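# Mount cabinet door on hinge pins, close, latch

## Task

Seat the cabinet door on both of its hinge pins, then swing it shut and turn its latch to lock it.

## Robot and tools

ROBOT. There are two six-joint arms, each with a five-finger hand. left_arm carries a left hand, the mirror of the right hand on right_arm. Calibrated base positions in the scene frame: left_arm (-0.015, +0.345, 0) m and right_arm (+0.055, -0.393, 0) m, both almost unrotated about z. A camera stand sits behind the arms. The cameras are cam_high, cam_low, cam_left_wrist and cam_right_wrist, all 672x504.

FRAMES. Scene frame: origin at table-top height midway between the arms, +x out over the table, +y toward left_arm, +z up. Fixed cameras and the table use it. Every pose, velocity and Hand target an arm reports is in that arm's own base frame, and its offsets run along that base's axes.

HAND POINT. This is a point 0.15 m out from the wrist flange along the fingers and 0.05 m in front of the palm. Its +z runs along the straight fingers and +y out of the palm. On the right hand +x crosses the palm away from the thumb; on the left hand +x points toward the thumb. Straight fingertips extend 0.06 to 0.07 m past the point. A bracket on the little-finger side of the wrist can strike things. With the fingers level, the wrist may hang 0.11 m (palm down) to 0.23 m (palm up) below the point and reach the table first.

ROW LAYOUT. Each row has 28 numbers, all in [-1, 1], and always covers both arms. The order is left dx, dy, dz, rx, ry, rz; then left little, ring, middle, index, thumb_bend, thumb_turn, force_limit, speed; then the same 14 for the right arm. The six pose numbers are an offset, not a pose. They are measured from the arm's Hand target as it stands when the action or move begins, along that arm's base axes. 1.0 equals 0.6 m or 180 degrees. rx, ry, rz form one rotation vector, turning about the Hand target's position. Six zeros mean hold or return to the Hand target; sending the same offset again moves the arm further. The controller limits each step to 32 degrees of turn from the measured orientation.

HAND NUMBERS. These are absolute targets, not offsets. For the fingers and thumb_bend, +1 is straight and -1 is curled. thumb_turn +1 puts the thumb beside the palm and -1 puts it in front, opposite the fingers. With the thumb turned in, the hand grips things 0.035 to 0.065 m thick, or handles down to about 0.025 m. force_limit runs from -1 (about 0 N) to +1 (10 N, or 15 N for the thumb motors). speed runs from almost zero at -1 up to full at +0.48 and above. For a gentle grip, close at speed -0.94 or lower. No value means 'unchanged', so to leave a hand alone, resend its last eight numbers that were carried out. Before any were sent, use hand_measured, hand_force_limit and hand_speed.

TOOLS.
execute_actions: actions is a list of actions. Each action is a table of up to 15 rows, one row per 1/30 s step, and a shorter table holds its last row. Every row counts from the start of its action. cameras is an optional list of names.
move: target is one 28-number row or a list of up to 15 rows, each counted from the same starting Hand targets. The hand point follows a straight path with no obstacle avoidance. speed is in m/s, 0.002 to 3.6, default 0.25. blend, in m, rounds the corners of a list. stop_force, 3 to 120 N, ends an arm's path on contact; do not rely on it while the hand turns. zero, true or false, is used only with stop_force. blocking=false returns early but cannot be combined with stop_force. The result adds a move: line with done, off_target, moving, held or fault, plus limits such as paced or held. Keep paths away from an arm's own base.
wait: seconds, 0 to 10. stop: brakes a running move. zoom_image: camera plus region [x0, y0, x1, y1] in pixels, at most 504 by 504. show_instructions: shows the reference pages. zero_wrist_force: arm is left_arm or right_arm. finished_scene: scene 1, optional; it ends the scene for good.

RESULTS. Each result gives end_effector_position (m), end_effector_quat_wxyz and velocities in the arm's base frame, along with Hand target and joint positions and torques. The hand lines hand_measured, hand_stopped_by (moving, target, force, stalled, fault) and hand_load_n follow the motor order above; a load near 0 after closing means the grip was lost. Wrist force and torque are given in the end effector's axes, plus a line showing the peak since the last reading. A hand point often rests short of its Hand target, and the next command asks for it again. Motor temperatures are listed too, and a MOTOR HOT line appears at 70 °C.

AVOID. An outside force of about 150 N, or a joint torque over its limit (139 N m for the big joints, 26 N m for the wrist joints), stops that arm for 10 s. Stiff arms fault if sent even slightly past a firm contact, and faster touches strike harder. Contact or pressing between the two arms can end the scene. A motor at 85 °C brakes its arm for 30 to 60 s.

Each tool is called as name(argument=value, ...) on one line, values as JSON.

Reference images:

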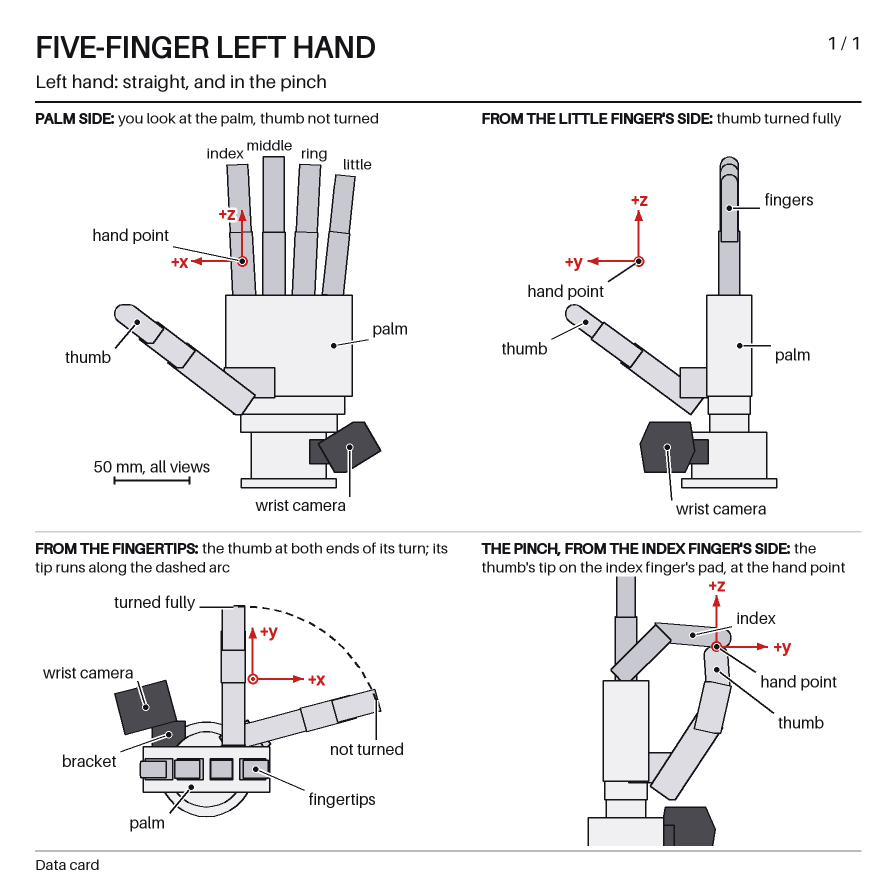

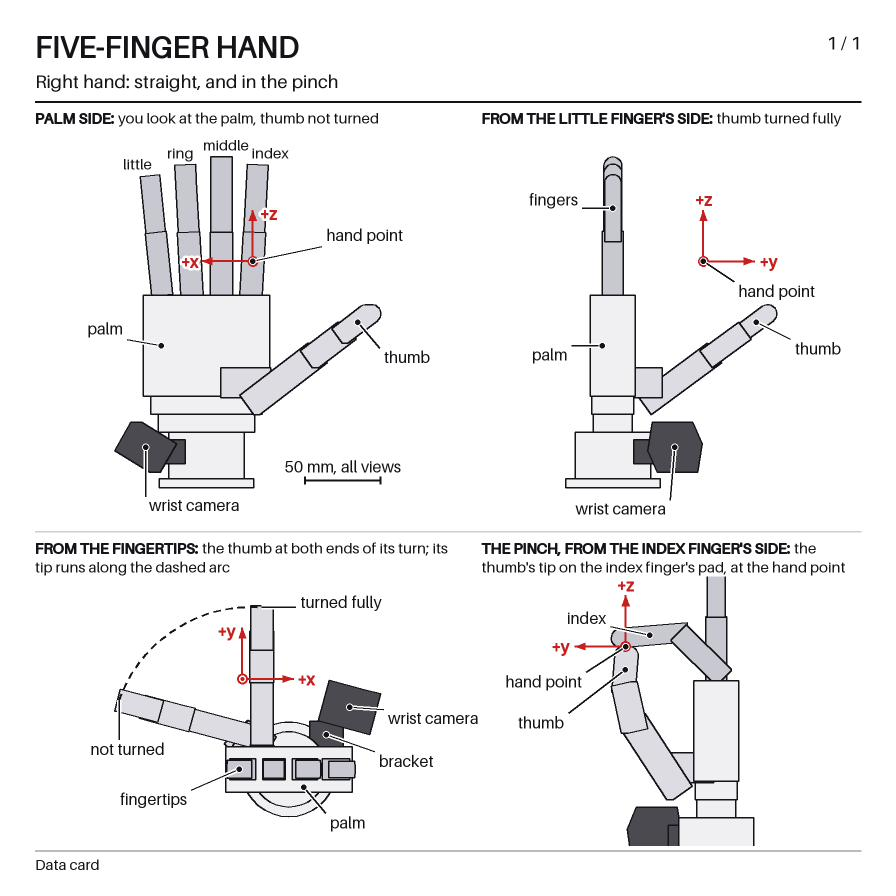

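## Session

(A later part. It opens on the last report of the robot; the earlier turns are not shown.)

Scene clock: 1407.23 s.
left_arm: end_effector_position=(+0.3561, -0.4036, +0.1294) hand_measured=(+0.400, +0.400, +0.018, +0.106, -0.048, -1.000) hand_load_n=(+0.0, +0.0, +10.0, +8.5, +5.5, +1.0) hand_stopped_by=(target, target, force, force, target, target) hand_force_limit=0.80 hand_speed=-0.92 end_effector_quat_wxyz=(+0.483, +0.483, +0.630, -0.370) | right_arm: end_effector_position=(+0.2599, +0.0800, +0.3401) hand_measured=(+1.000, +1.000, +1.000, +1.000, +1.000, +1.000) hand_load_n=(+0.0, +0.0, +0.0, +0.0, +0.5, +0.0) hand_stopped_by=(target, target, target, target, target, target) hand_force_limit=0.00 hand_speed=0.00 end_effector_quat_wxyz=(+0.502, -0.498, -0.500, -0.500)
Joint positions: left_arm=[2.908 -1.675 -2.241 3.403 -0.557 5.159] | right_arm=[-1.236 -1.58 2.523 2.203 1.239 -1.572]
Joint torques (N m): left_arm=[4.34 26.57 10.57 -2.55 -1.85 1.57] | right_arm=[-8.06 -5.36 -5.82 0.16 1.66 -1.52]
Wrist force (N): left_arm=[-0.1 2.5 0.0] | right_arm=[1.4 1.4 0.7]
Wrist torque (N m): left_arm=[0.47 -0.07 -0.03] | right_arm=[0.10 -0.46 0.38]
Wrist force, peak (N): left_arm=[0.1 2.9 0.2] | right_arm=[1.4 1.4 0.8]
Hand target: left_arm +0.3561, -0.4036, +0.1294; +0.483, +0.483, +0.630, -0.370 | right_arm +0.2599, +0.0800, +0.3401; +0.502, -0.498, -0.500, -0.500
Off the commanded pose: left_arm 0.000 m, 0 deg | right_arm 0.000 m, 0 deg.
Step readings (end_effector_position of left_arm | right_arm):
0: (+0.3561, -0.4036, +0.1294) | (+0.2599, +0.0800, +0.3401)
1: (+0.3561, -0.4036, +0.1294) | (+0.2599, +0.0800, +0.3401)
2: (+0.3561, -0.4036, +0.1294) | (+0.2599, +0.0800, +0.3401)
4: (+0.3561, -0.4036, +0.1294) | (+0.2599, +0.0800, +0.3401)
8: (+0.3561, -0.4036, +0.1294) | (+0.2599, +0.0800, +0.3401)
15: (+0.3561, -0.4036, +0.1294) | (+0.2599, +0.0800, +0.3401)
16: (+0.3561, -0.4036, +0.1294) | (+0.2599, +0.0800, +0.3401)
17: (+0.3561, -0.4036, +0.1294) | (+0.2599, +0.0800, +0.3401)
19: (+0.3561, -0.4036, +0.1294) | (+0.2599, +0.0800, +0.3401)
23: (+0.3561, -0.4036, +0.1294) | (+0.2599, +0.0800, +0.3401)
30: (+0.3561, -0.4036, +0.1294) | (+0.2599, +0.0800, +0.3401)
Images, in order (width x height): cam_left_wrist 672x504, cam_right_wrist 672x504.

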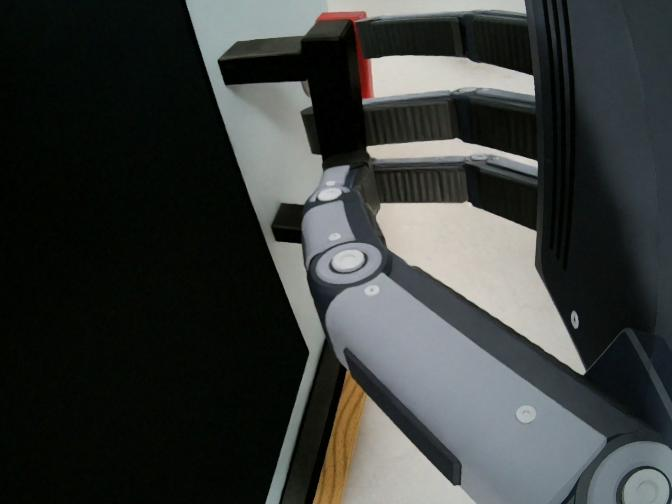

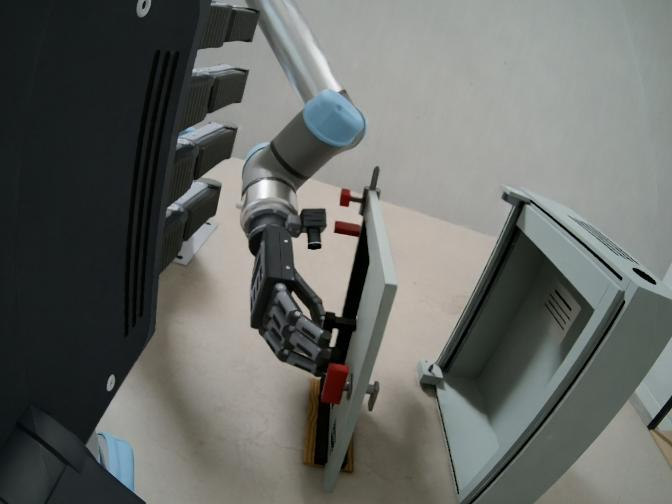

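move(target=[[0,0,0.0333,0,0,0,0.4,0.4,-0.6,-0.6,-0.05,-1,0.8,-0.92,0,0,0,0,0,0,1,1,1,1,1,1,0,0]], speed=0.03, cameras=["all"])

zoom_image(camera="cam_right_wrist", region=[230, 160, 450, 500])

Scene clock: 1415.47 s.
left_arm: end_effector_position=(+0.3561, -0.4036, +0.1493) hand_measured=(+0.400, +0.400, +0.018, +0.106, -0.048, -1.000) hand_load_n=(+0.0, +0.0, +5.0, +7.0, +6.5, +5.0) hand_stopped_by=(target, target, force, force, target, target) hand_force_limit=0.80 hand_speed=-0.92 end_effector_quat_wxyz=(+0.483, +0.483, +0.630, -0.370) | right_arm: end_effector_position=(+0.2599, +0.0800, +0.3401) hand_measured=(+1.000, +1.000, +1.000, +1.000, +1.000, +1.000) hand_load_n=(+0.0, +0.0, +0.0, +0.0, +0.0, +0.0) hand_stopped_by=(target, target, target, target, target, target) hand_force_limit=0.00 hand_speed=0.00 end_effector_quat_wxyz=(+0.502, -0.498, -0.500, -0.500)
Joint positions: left_arm=[2.908 -1.635 -2.217 3.34 -0.557 5.159] | right_arm=[-1.236 -1.58 2.523 2.203 1.239 -1.572]
Joint torques (N m): left_arm=[3.49 29.43 30.9 -3.15 1.35 2.09] | right_arm=[-7.26 -5.12 -5.3 0.18 1.78 -1.38]
Wrist force (N): left_arm=[1.7 3.2 0.6] | right_arm=[1.2 1.3 0.6]
Wrist torque (N m): left_arm=[0.43 0.02 -0.01] | right_arm=[0.09 -0.42 0.36]
Wrist force, peak (N): left_arm=[3.6 4.2 1.1] | right_arm=[1.7 1.3 0.9]
Hand target: left_arm +0.3561, -0.4036, +0.1494; +0.483, +0.483, +0.630, -0.370 | right_arm +0.2599, +0.0800, +0.3401; +0.502, -0.498, -0.500, -0.500
Off the commanded pose: left_arm 0.000 m, 0 deg | right_arm 0.000 m, 0 deg.
move: done

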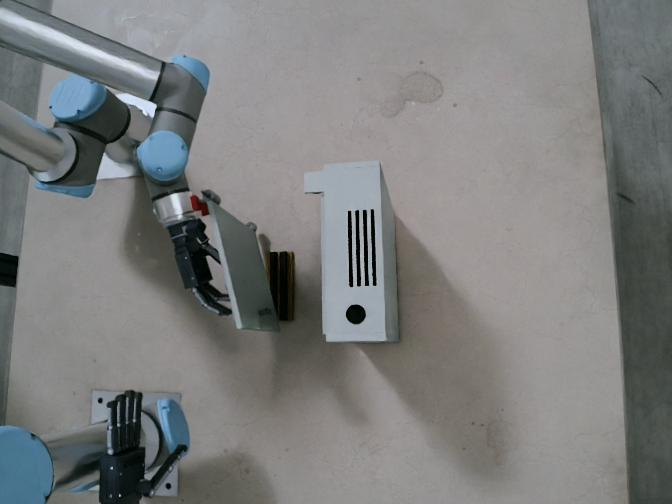

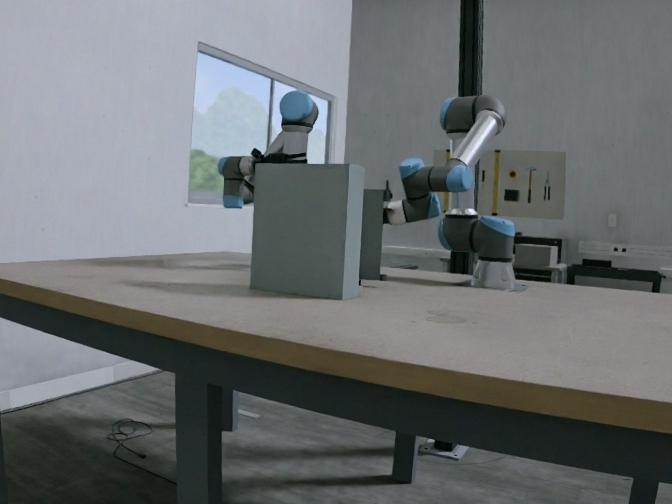

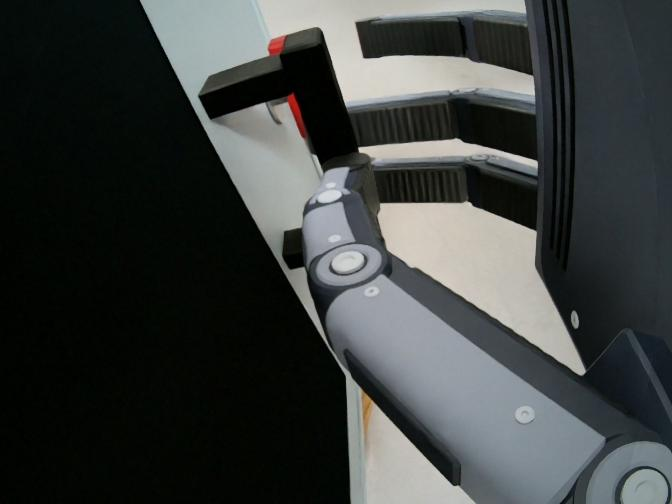

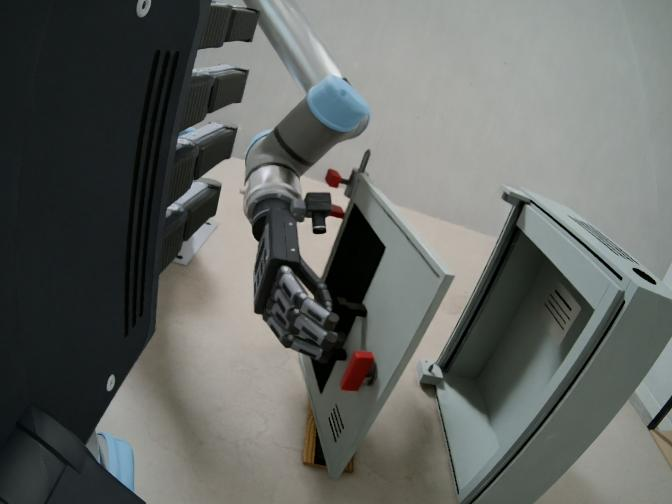

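Scaled by 1.482 from the camera's 672x504 image, which has a finer 960x720 frame.

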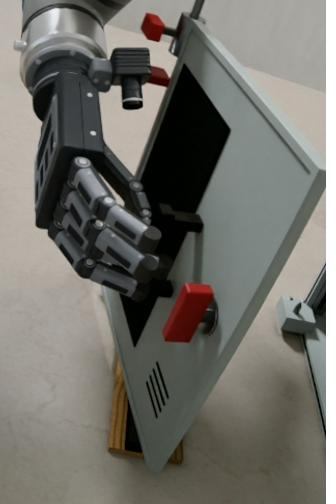

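zoom_image(camera="cam_right_wrist", region=[400, 340, 470, 410])

zoom_image(camera="cam_right_wrist", region=[480, 170, 560, 250])

zoom_image(camera="cam_right_wrist", region=[310, 140, 390, 220])

Scaled by 7.200 from the camera's 672x504 image, which has a finer 960x720 frame.

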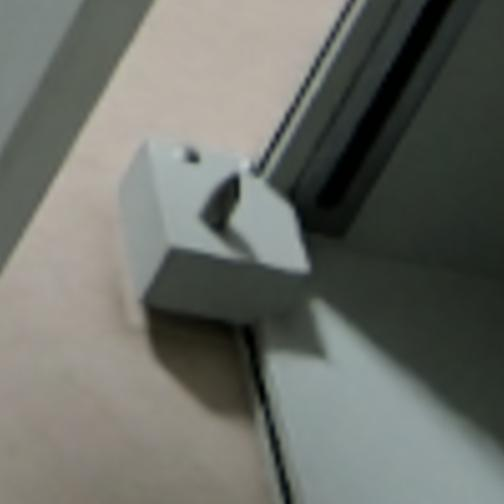

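Scaled by 6.300 from the camera's 672x504 image, which has a finer 960x720 frame.

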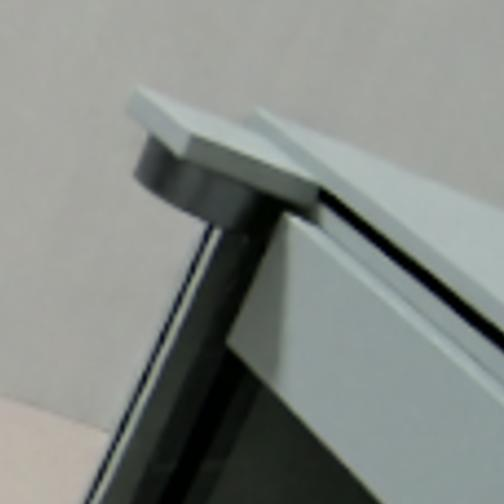

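Scaled by 6.300 from the camera's 672x504 image, which has a finer 960x720 frame.

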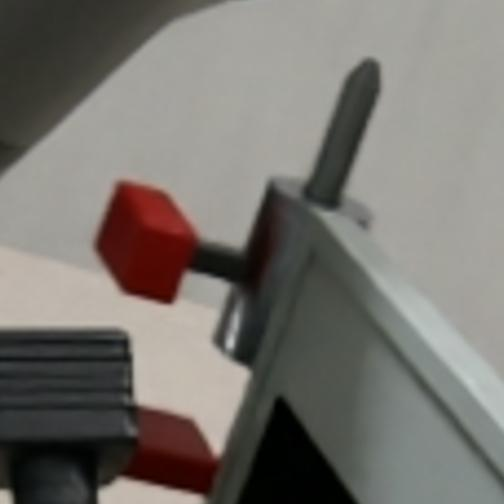

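move(target=[[0,0,0.1,0,0,0,0.4,0.4,-0.6,-0.6,-0.05,-1,0.8,-0.92,0,0,0,0,0,0,1,1,1,1,1,1,0,0],[0.125,-0.0392,0.1277,0.0013,-0.0447,-0.1277,0.4,0.4,-0.6,-0.6,-0.05,-1,0.8,-0.92,0,0,0,0,0,0,1,1,1,1,1,1,0,0]], speed=0.08, blend=[0.02,0], cameras=["all"])

Scene clock: 1644.63 s.
left_arm: end_effector_position=(+0.4311, -0.4274, +0.2260) hand_measured=(+0.400, +0.400, +0.018, +0.104, -0.050, -1.000) hand_load_n=(+0.0, +0.0, +0.0, +0.0, +0.0, +0.0) hand_stopped_by=(target, target, force, force, target, target) hand_force_limit=0.80 hand_speed=-0.92 end_effector_quat_wxyz=(+0.443, +0.622, +0.489, -0.421) | right_arm: end_effector_position=(+0.2599, +0.0800, +0.3401) hand_measured=(+1.000, +1.000, +1.000, +1.000, +1.000, +1.000) hand_load_n=(+0.0, +0.0, +0.0, +0.0, +0.0, +0.0) hand_stopped_by=(target, target, target, target, target, target) hand_force_limit=0.00 hand_speed=0.00 end_effector_quat_wxyz=(+0.502, -0.498, -0.500, -0.500)
Joint positions: left_arm=[3.01 -2.022 -1.718 2.309 -0.258 6.282] | right_arm=[-1.236 -1.58 2.523 2.203 1.239 -1.572]
Joint torques (N m): left_arm=[-3.15 27.93 28.25 -5.07 -1.14 1.61] | right_arm=[-7.7 -4.05 -6.28 0.16 1.6 -1.33]
Wrist force (N): left_arm=[-2.4 3.0 -1.0] | right_arm=[1.3 1.4 0.6]
Wrist torque (N m): left_arm=[0.47 0.17 -0.04] | right_arm=[0.10 -0.44 0.37]
Wrist force, peak (N): left_arm=[-2.8 3.5 -0.8] | right_arm=[1.2 1.7 1.0]
Hand target: left_arm +0.4311, -0.4271, +0.2260; +0.442, +0.624, +0.487, -0.423 | right_arm +0.2599, +0.0800, +0.3401; +0.502, -0.498, -0.500, -0.500
Off the commanded pose: left_arm 0.000 m, 0 deg | right_arm 0.000 m, 0 deg.
joint sent to its limit (left arm) — joint 6 (wrist 3), upper limit. The joint targets still meet the commanded pose.
move: done

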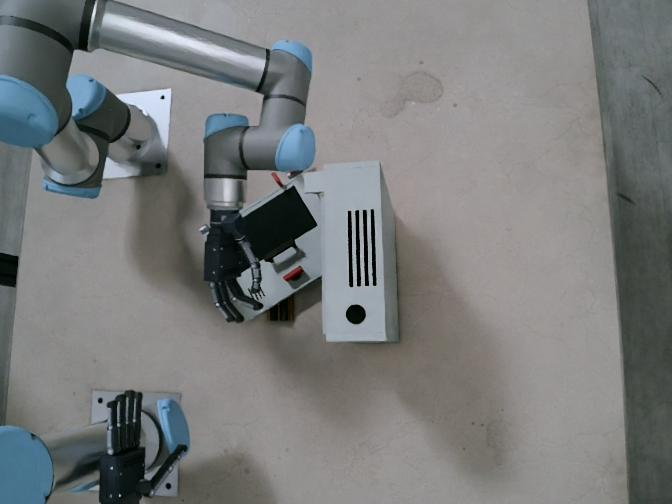

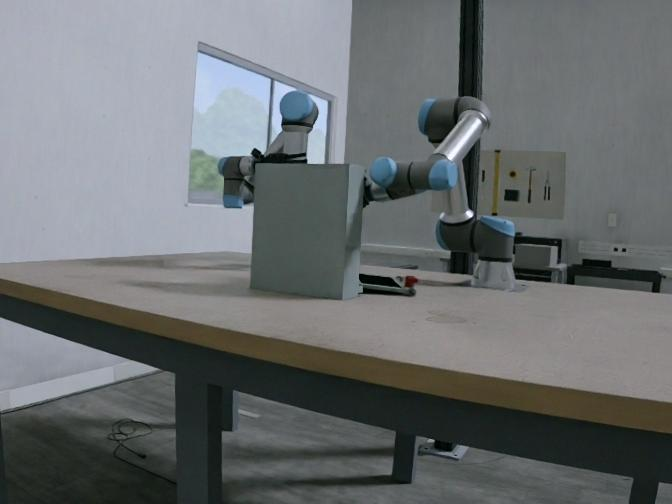

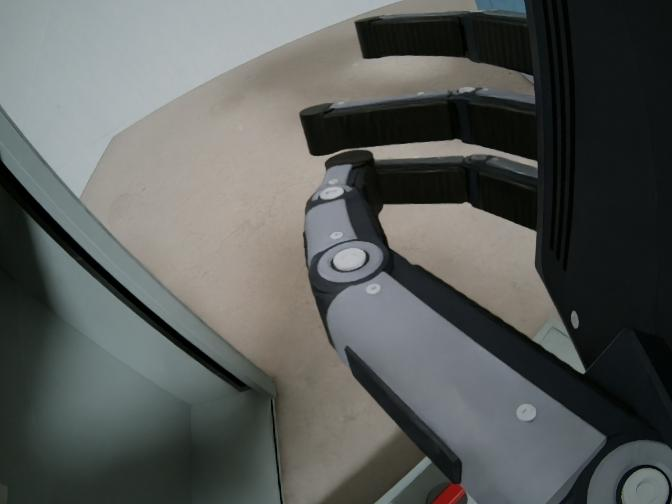

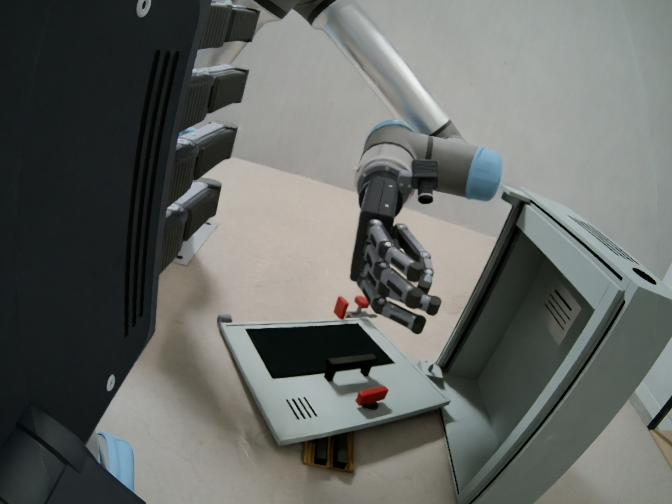

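zoom_image(camera="cam_high", region=[190, 150, 350, 350])

zoom_image(camera="cam_right_wrist", region=[200, 270, 480, 490])

Scaled by 2.520 from the camera's 672x504 image, which has a finer 960x720 frame.

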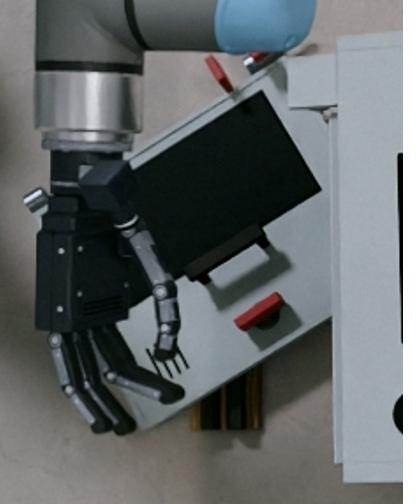

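Scaled by 1.800 from the camera's 672x504 image, which has a finer 960x720 frame.

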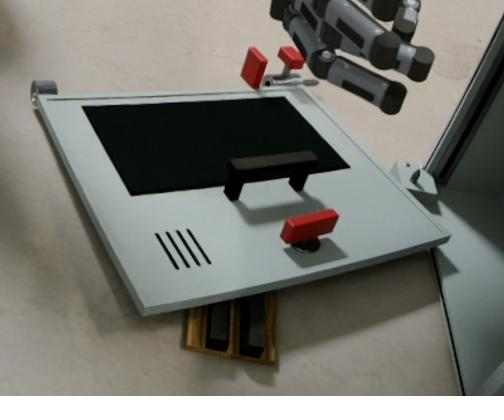

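move(target=[[-0.1667,0.0833,0.1667,0,0,0,0.4,0.4,0.4,0.4,-0.05,-1,0,-0.6,0,0,0,0,0,0,1,1,1,1,1,1,0,0],[-0.1019,0.2618,0.1233,-0.0508,0.5348,0.32,0.4,0.4,0.4,0.4,-0.05,-1,0,-0.6,0,0,0,0,0,0,1,1,1,1,1,1,0,0]], speed=0.2, blend=[0.03,0], cameras=["all"])

Scene clock: 1901.23 s.
left_arm: end_effector_position=(+0.3700, -0.2700, +0.3000) hand_measured=(+0.400, +0.400, +0.400, +0.400, -0.050, -1.000) hand_load_n=(+0.0, +0.0, +0.0, +0.0, +0.0, +0.0) hand_stopped_by=(target, target, target, target, target, target) hand_force_limit=0.00 hand_speed=-0.60 end_effector_quat_wxyz=(+0.121, -0.191, +0.821, -0.524) | right_arm: end_effector_position=(+0.2599, +0.0800, +0.3401) hand_measured=(+1.000, +1.000, +1.000, +1.000, +1.000, +1.000) hand_load_n=(+0.0, +0.0, +0.0, +0.0, +0.5, +0.0) hand_stopped_by=(target, target, target, target, target, target) hand_force_limit=0.00 hand_speed=0.00 end_effector_quat_wxyz=(+0.502, -0.498, -0.500, -0.500)
Joint positions: left_arm=[3.334 -1.551 -1.793 2.283 -0.505 4.142] | right_arm=[-1.236 -1.58 2.523 2.203 1.239 -1.572]
Joint torques (N m): left_arm=[6.97 11.72 32.33 -4.74 -1.52 -1.12] | right_arm=[-7.48 -4.54 -5.9 0.08 1.59 -1.26]
Wrist force (N): left_arm=[-0.5 0.8 -1.1] | right_arm=[1.2 1.0 0.5]
Wrist torque (N m): left_arm=[0.19 0.00 0.09] | right_arm=[0.06 -0.42 0.36]
Wrist force, peak (N): left_arm=[-2.8 3.1 -1.1] | right_arm=[1.4 1.7 0.6]
Hand target: left_arm +0.3700, -0.2700, +0.3000; +0.121, -0.191, +0.821, -0.524 | right_arm +0.2599, +0.0800, +0.3401; +0.502, -0.498, -0.500, -0.500
Off the commanded pose: left_arm 0.000 m, 0 deg | right_arm 0.000 m, 0 deg.
move: done

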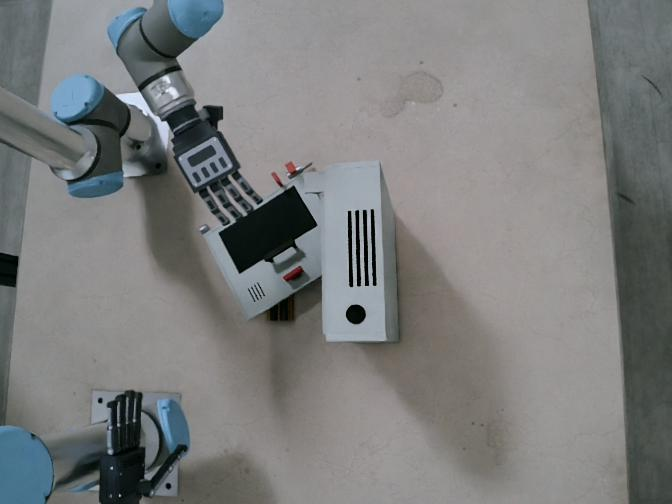

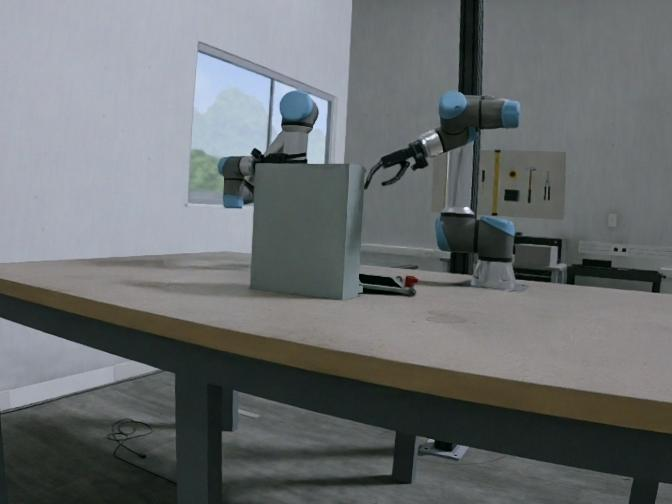

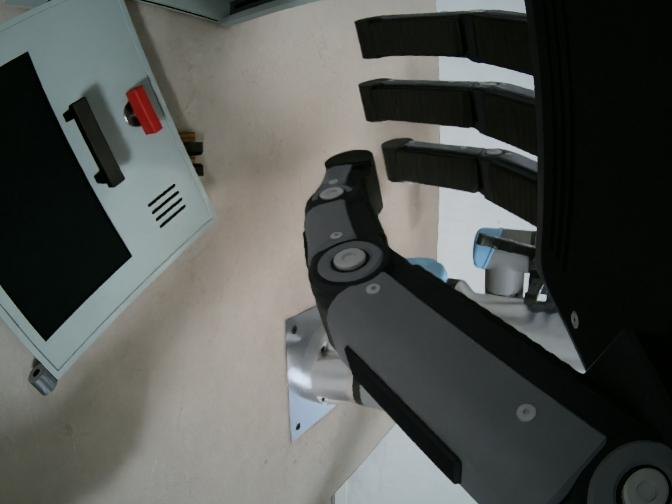

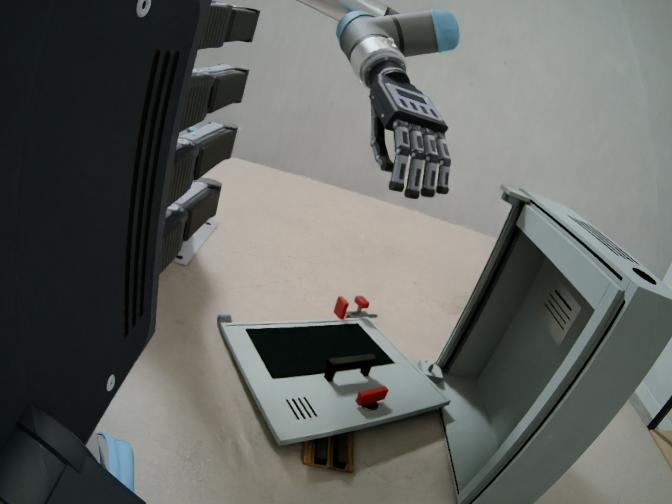

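zoom_image(camera="cam_high", region=[190, 150, 350, 330])

zoom_image(camera="cam_left_wrist", region=[0, 0, 330, 400])

zoom_image(camera="cam_right_wrist", region=[200, 280, 480, 490])

Scaled by 2.800 from the camera's 672x504 image, which has a finer 960x720 frame.

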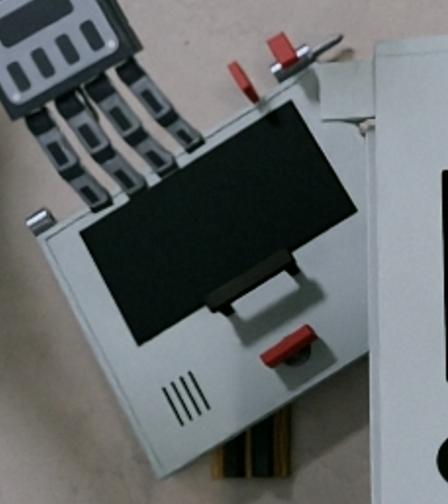

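Scaled by 1.260 from the camera's 672x504 image, which has a finer 960x720 frame.

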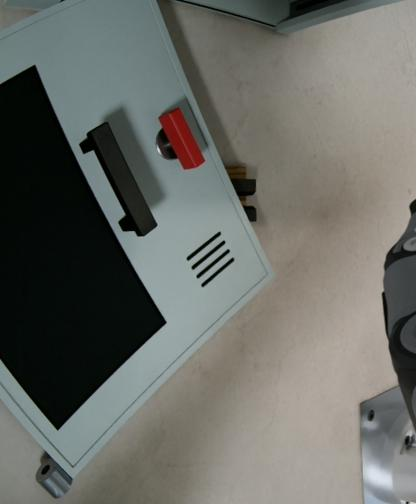

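Scaled by 1.800 from the camera's 672x504 image, which has a finer 960x720 frame.

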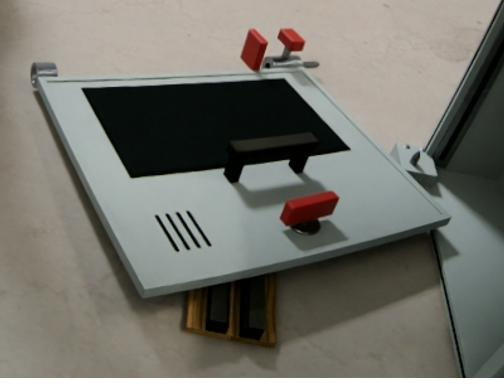

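move(target=[[0.045,-0.1167,-0.2875,-0.0783,-0.0288,-0.0652,1,1,0.2,0.2,-0.05,-1,0,-0.6,0,0,0,0,0,0,1,1,1,1,1,1,0,0]], speed=0.15, cameras=["all"])

zoom_image(camera="cam_left_wrist", region=[0, 0, 420, 300])

Scene clock: 2018.43 s.
left_arm: end_effector_position=(+0.3970, -0.3400, +0.1275) hand_measured=(+1.000, +1.000, +0.200, +0.200, -0.050, -1.000) hand_load_n=(+0.0, +0.0, +0.0, +0.0, +0.0, +0.0) hand_stopped_by=(target, target, target, target, target, target) hand_force_limit=0.00 hand_speed=-0.60 end_effector_quat_wxyz=(+0.080, -0.096, +0.760, -0.638) | right_arm: end_effector_position=(+0.2599, +0.0800, +0.3401) hand_measured=(+1.000, +1.000, +1.000, +1.000, +1.000, +1.000) hand_load_n=(+0.0, +0.0, +0.0, +0.0, +0.0, +0.0) hand_stopped_by=(target, target, target, target, target, target) hand_force_limit=0.00 hand_speed=0.00 end_effector_quat_wxyz=(+0.502, -0.498, -0.500, -0.500)
Joint positions: left_arm=[3.223 -1.91 -1.971 3.072 -0.242 3.934] | right_arm=[-1.236 -1.58 2.523 2.203 1.239 -1.572]
Joint torques (N m): left_arm=[-5.9 36.91 1.33 0.75 0.64 -1.34] | right_arm=[-7.29 -4.36 -5.52 0.17 1.69 -1.39]
Motor temperatures (°C): left_arm=[26 33 31 35 32 33] | right_arm=[31 24 32 40 34 37]
Wrist force (N): left_arm=[-0.7 0.3 -0.2] | right_arm=[1.3 1.4 0.4]
Wrist torque (N m): left_arm=[0.06 0.09 0.06] | right_arm=[0.12 -0.44 0.38]
Wrist force, peak (N): left_arm=[-0.9 0.5 -1.8] | right_arm=[1.6 1.5 1.0]
Hand target: left_arm +0.3970, -0.3400, +0.1275; +0.080, -0.096, +0.760, -0.638 | right_arm +0.2599, +0.0800, +0.3401; +0.502, -0.498, -0.500, -0.500
Off the commanded pose: left_arm 0.000 m, 0 deg | right_arm 0.000 m, 0 deg.
move: done

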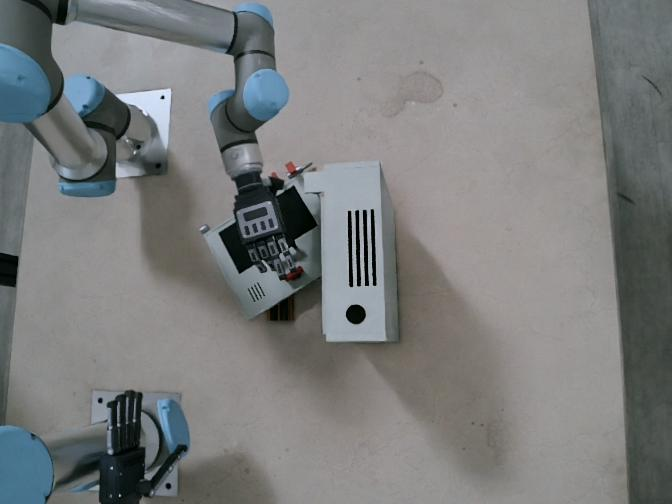

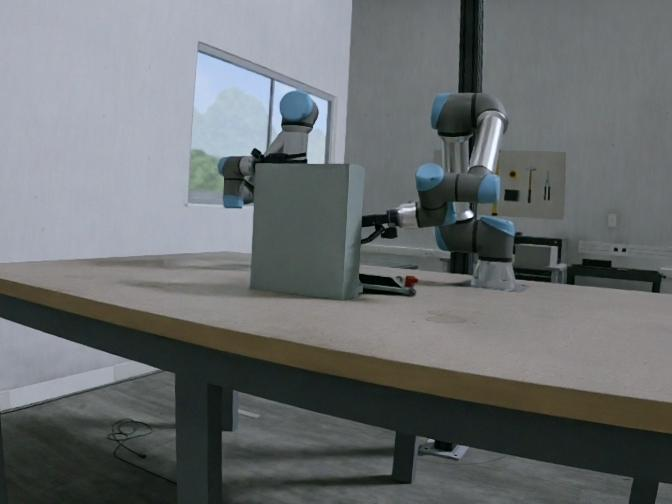

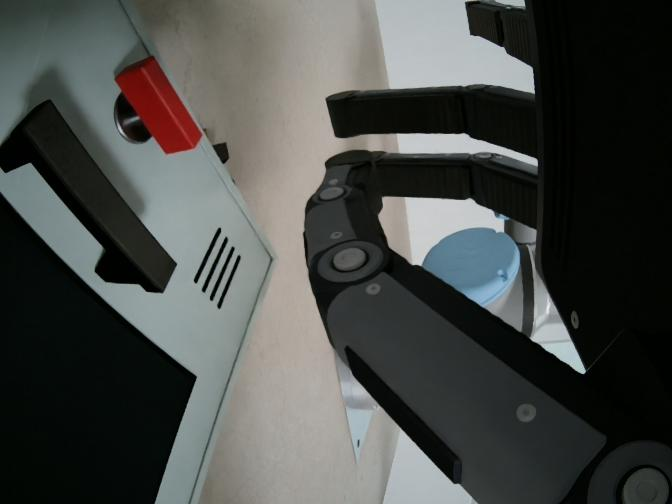

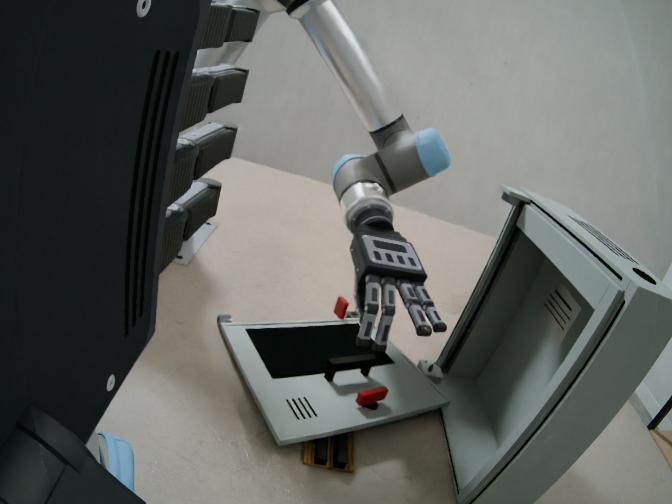

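Scaled by 1.200 from the camera's 672x504 image, which has a finer 960x720 frame.

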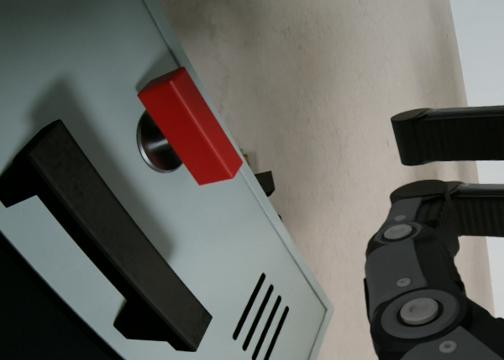

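move(target=[[-0.0035,0.014,-0.082,0,0,0,1,1,0.2,0.2,-0.05,-1,0,-0.6,0,0,0,0,0,0,1,1,1,1,1,1,0,0]], speed=0.08, cameras=["cam_left_wrist", "cam_right_wrist"])

zoom_image(camera="cam_left_wrist", region=[0, 0, 420, 300])

zoom_image(camera="cam_right_wrist", region=[280, 250, 460, 430])

Scene clock: 2026.47 s.
left_arm: end_effector_position=(+0.3949, -0.3316, +0.0784) hand_measured=(+1.000, +1.000, +0.200, +0.200, -0.050, -1.000) hand_load_n=(-0.5, +0.0, +0.0, +0.0, +0.0, +0.0) hand_stopped_by=(target, target, target, target, target, target) hand_force_limit=0.00 hand_speed=-0.60 end_effector_quat_wxyz=(+0.080, -0.096, +0.760, -0.638) | right_arm: end_effector_position=(+0.2599, +0.0800, +0.3401) hand_measured=(+1.000, +1.000, +1.000, +1.000, +1.000, +1.000) hand_load_n=(+0.0, +0.0, +0.0, +0.0, +0.0, +0.0) hand_stopped_by=(target, target, target, target, target, target) hand_force_limit=0.00 hand_speed=0.00 end_effector_quat_wxyz=(+0.502, -0.498, -0.500, -0.500)
Joint positions: left_arm=[3.247 -2.012 -2.01 3.139 -0.226 4.01] | right_arm=[-1.236 -1.58 2.523 2.203 1.239 -1.572]
Joint torques (N m): left_arm=[6.83 26.04 -0.59 0.91 3.86 1.52] | right_arm=[-6.85 -4.45 -6.13 0.25 1.53 -1.36]
Wrist force (N): left_arm=[-0.3 0.5 -0.4] | right_arm=[1.1 1.4 0.7]
Wrist torque (N m): left_arm=[0.10 0.01 -0.13] | right_arm=[0.09 -0.41 0.36]
Wrist force, peak (N): left_arm=[-0.9 1.1 -0.6] | right_arm=[1.4 1.6 0.8]
Hand target: left_arm +0.3949, -0.3316, +0.0783; +0.080, -0.096, +0.760, -0.638 | right_arm +0.2599, +0.0800, +0.3401; +0.502, -0.498, -0.500, -0.500
Off the commanded pose: left_arm 0.000 m, 0 deg | right_arm 0.000 m, 0 deg.
move: done
Images, in order (width x height): cam_left_wrist 672x504, cam_right_wrist 672x504.

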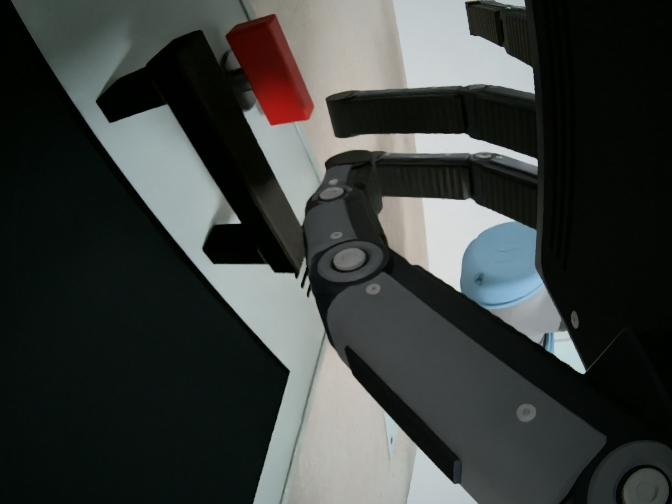

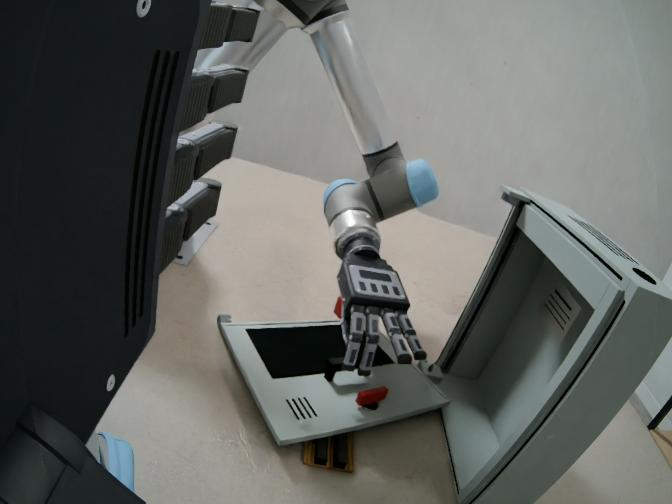

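Scaled by 1.200 from the camera's 672x504 image, which has a finer 960x720 frame.

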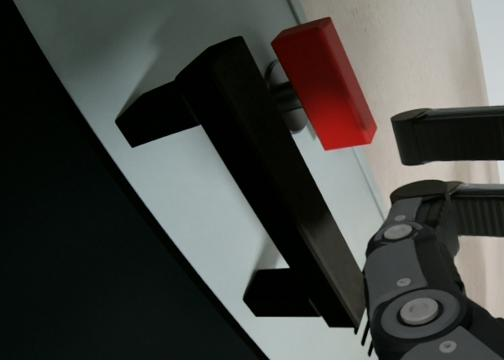

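Scaled by 2.800 from the camera's 672x504 image, which has a finer 960x720 frame.

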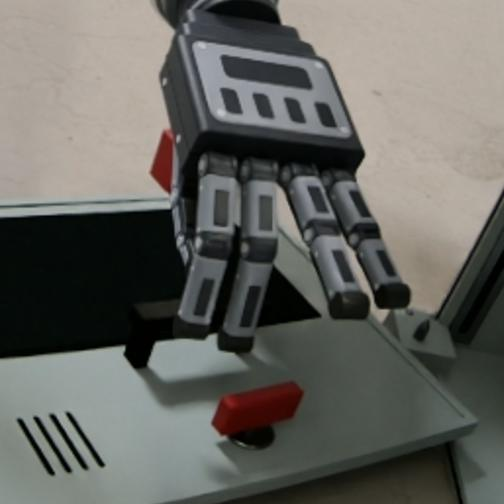

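move(target=[[-0.0014,0.0056,-0.0328,0,0,0,1,1,0.2,0.2,-0.05,-1,0,-0.6,0,0,0,0,0,0,1,1,1,1,1,1,0,0]], speed=0.04, stop_force=8, cameras=["cam_left_wrist", "cam_right_wrist"])

zoom_image(camera="cam_left_wrist", region=[100, 0, 420, 300])

zoom_image(camera="cam_right_wrist", region=[280, 250, 460, 430])

Scene clock: 2053.93 s.
left_arm: end_effector_position=(+0.3940, -0.3285, +0.0599) hand_measured=(+1.000, +1.000, +0.200, +0.200, -0.052, -1.000) hand_load_n=(+0.0, +0.0, +0.0, +0.0, -6.0, -0.5) hand_stopped_by=(target, target, target, target, target, target) hand_force_limit=0.00 hand_speed=-0.60 end_effector_quat_wxyz=(+0.080, -0.096, +0.760, -0.638) | right_arm: end_effector_position=(+0.2599, +0.0800, +0.3401) hand_measured=(+1.000, +1.000, +1.000, +1.000, +1.000, +1.000) hand_load_n=(+0.0, +0.0, +0.0, +0.0, +0.0, +0.0) hand_stopped_by=(target, target, target, target, target, target) hand_force_limit=0.00 hand_speed=0.00 end_effector_quat_wxyz=(+0.502, -0.498, -0.500, -0.500)
Joint positions: left_arm=[3.256 -2.056 -2.019 3.161 -0.22 4.042] | right_arm=[-1.236 -1.58 2.523 2.203 1.239 -1.572]
Joint torques (N m): left_arm=[-6.38 37.08 18.6 -4.26 -2.66 -1.23] | right_arm=[-6.86 -4.55 -5.21 0.2 1.58 -1.25]
Wrist force (N): left_arm=[-0.5 -6.4 -3.8] | right_arm=[1.2 1.4 0.6]
Wrist torque (N m): left_arm=[-0.07 0.06 0.11] | right_arm=[0.11 -0.42 0.37]
Wrist force, peak (N): left_arm=[-0.2 -10.2 -8.6] | right_arm=[1.4 1.4 0.9]
Hand target: left_arm +0.3941, -0.3285, +0.0599; +0.080, -0.096, +0.760, -0.638 (not the last commanded pose) | right_arm +0.2599, +0.0800, +0.3401; +0.502, -0.498, -0.500, -0.500
Off the commanded pose: left_arm 0.001 m, 0 deg | right_arm 0.000 m, 0 deg.
move: contact (left_arm)
Images, in order (width x height): cam_left_wrist 672x504, cam_right_wrist 672x504.

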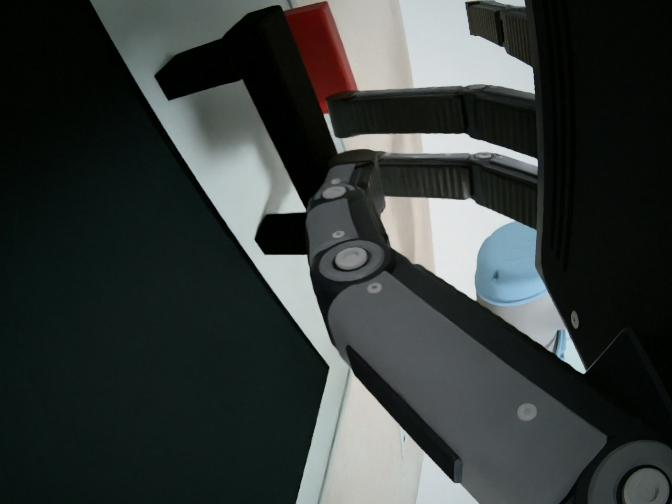

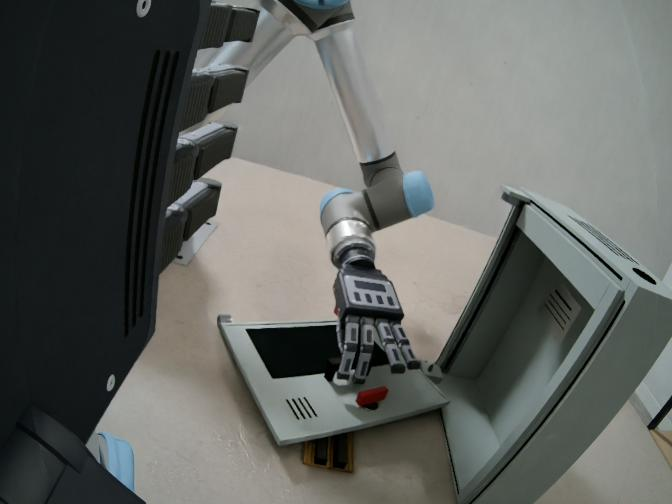

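Scaled by 1.575 from the camera's 672x504 image, which has a finer 960x720 frame.

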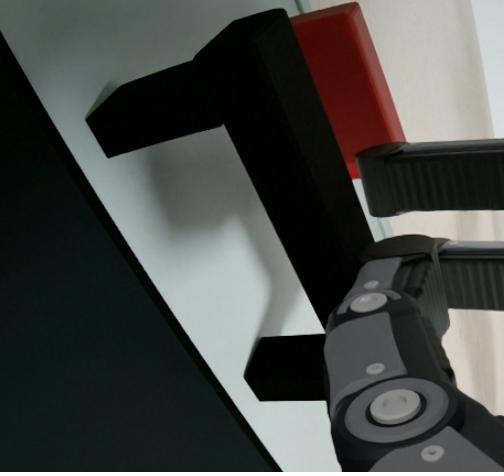

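Scaled by 2.800 from the camera's 672x504 image, which has a finer 960x720 frame.

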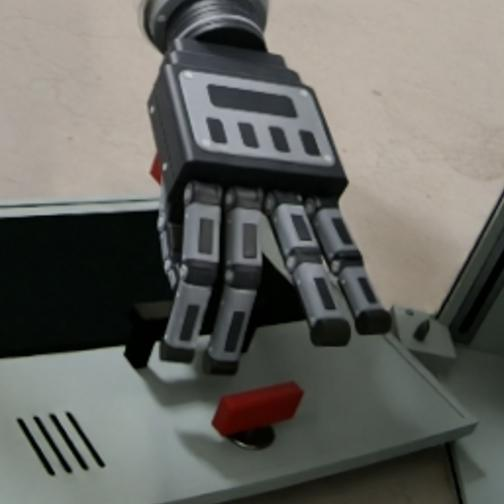

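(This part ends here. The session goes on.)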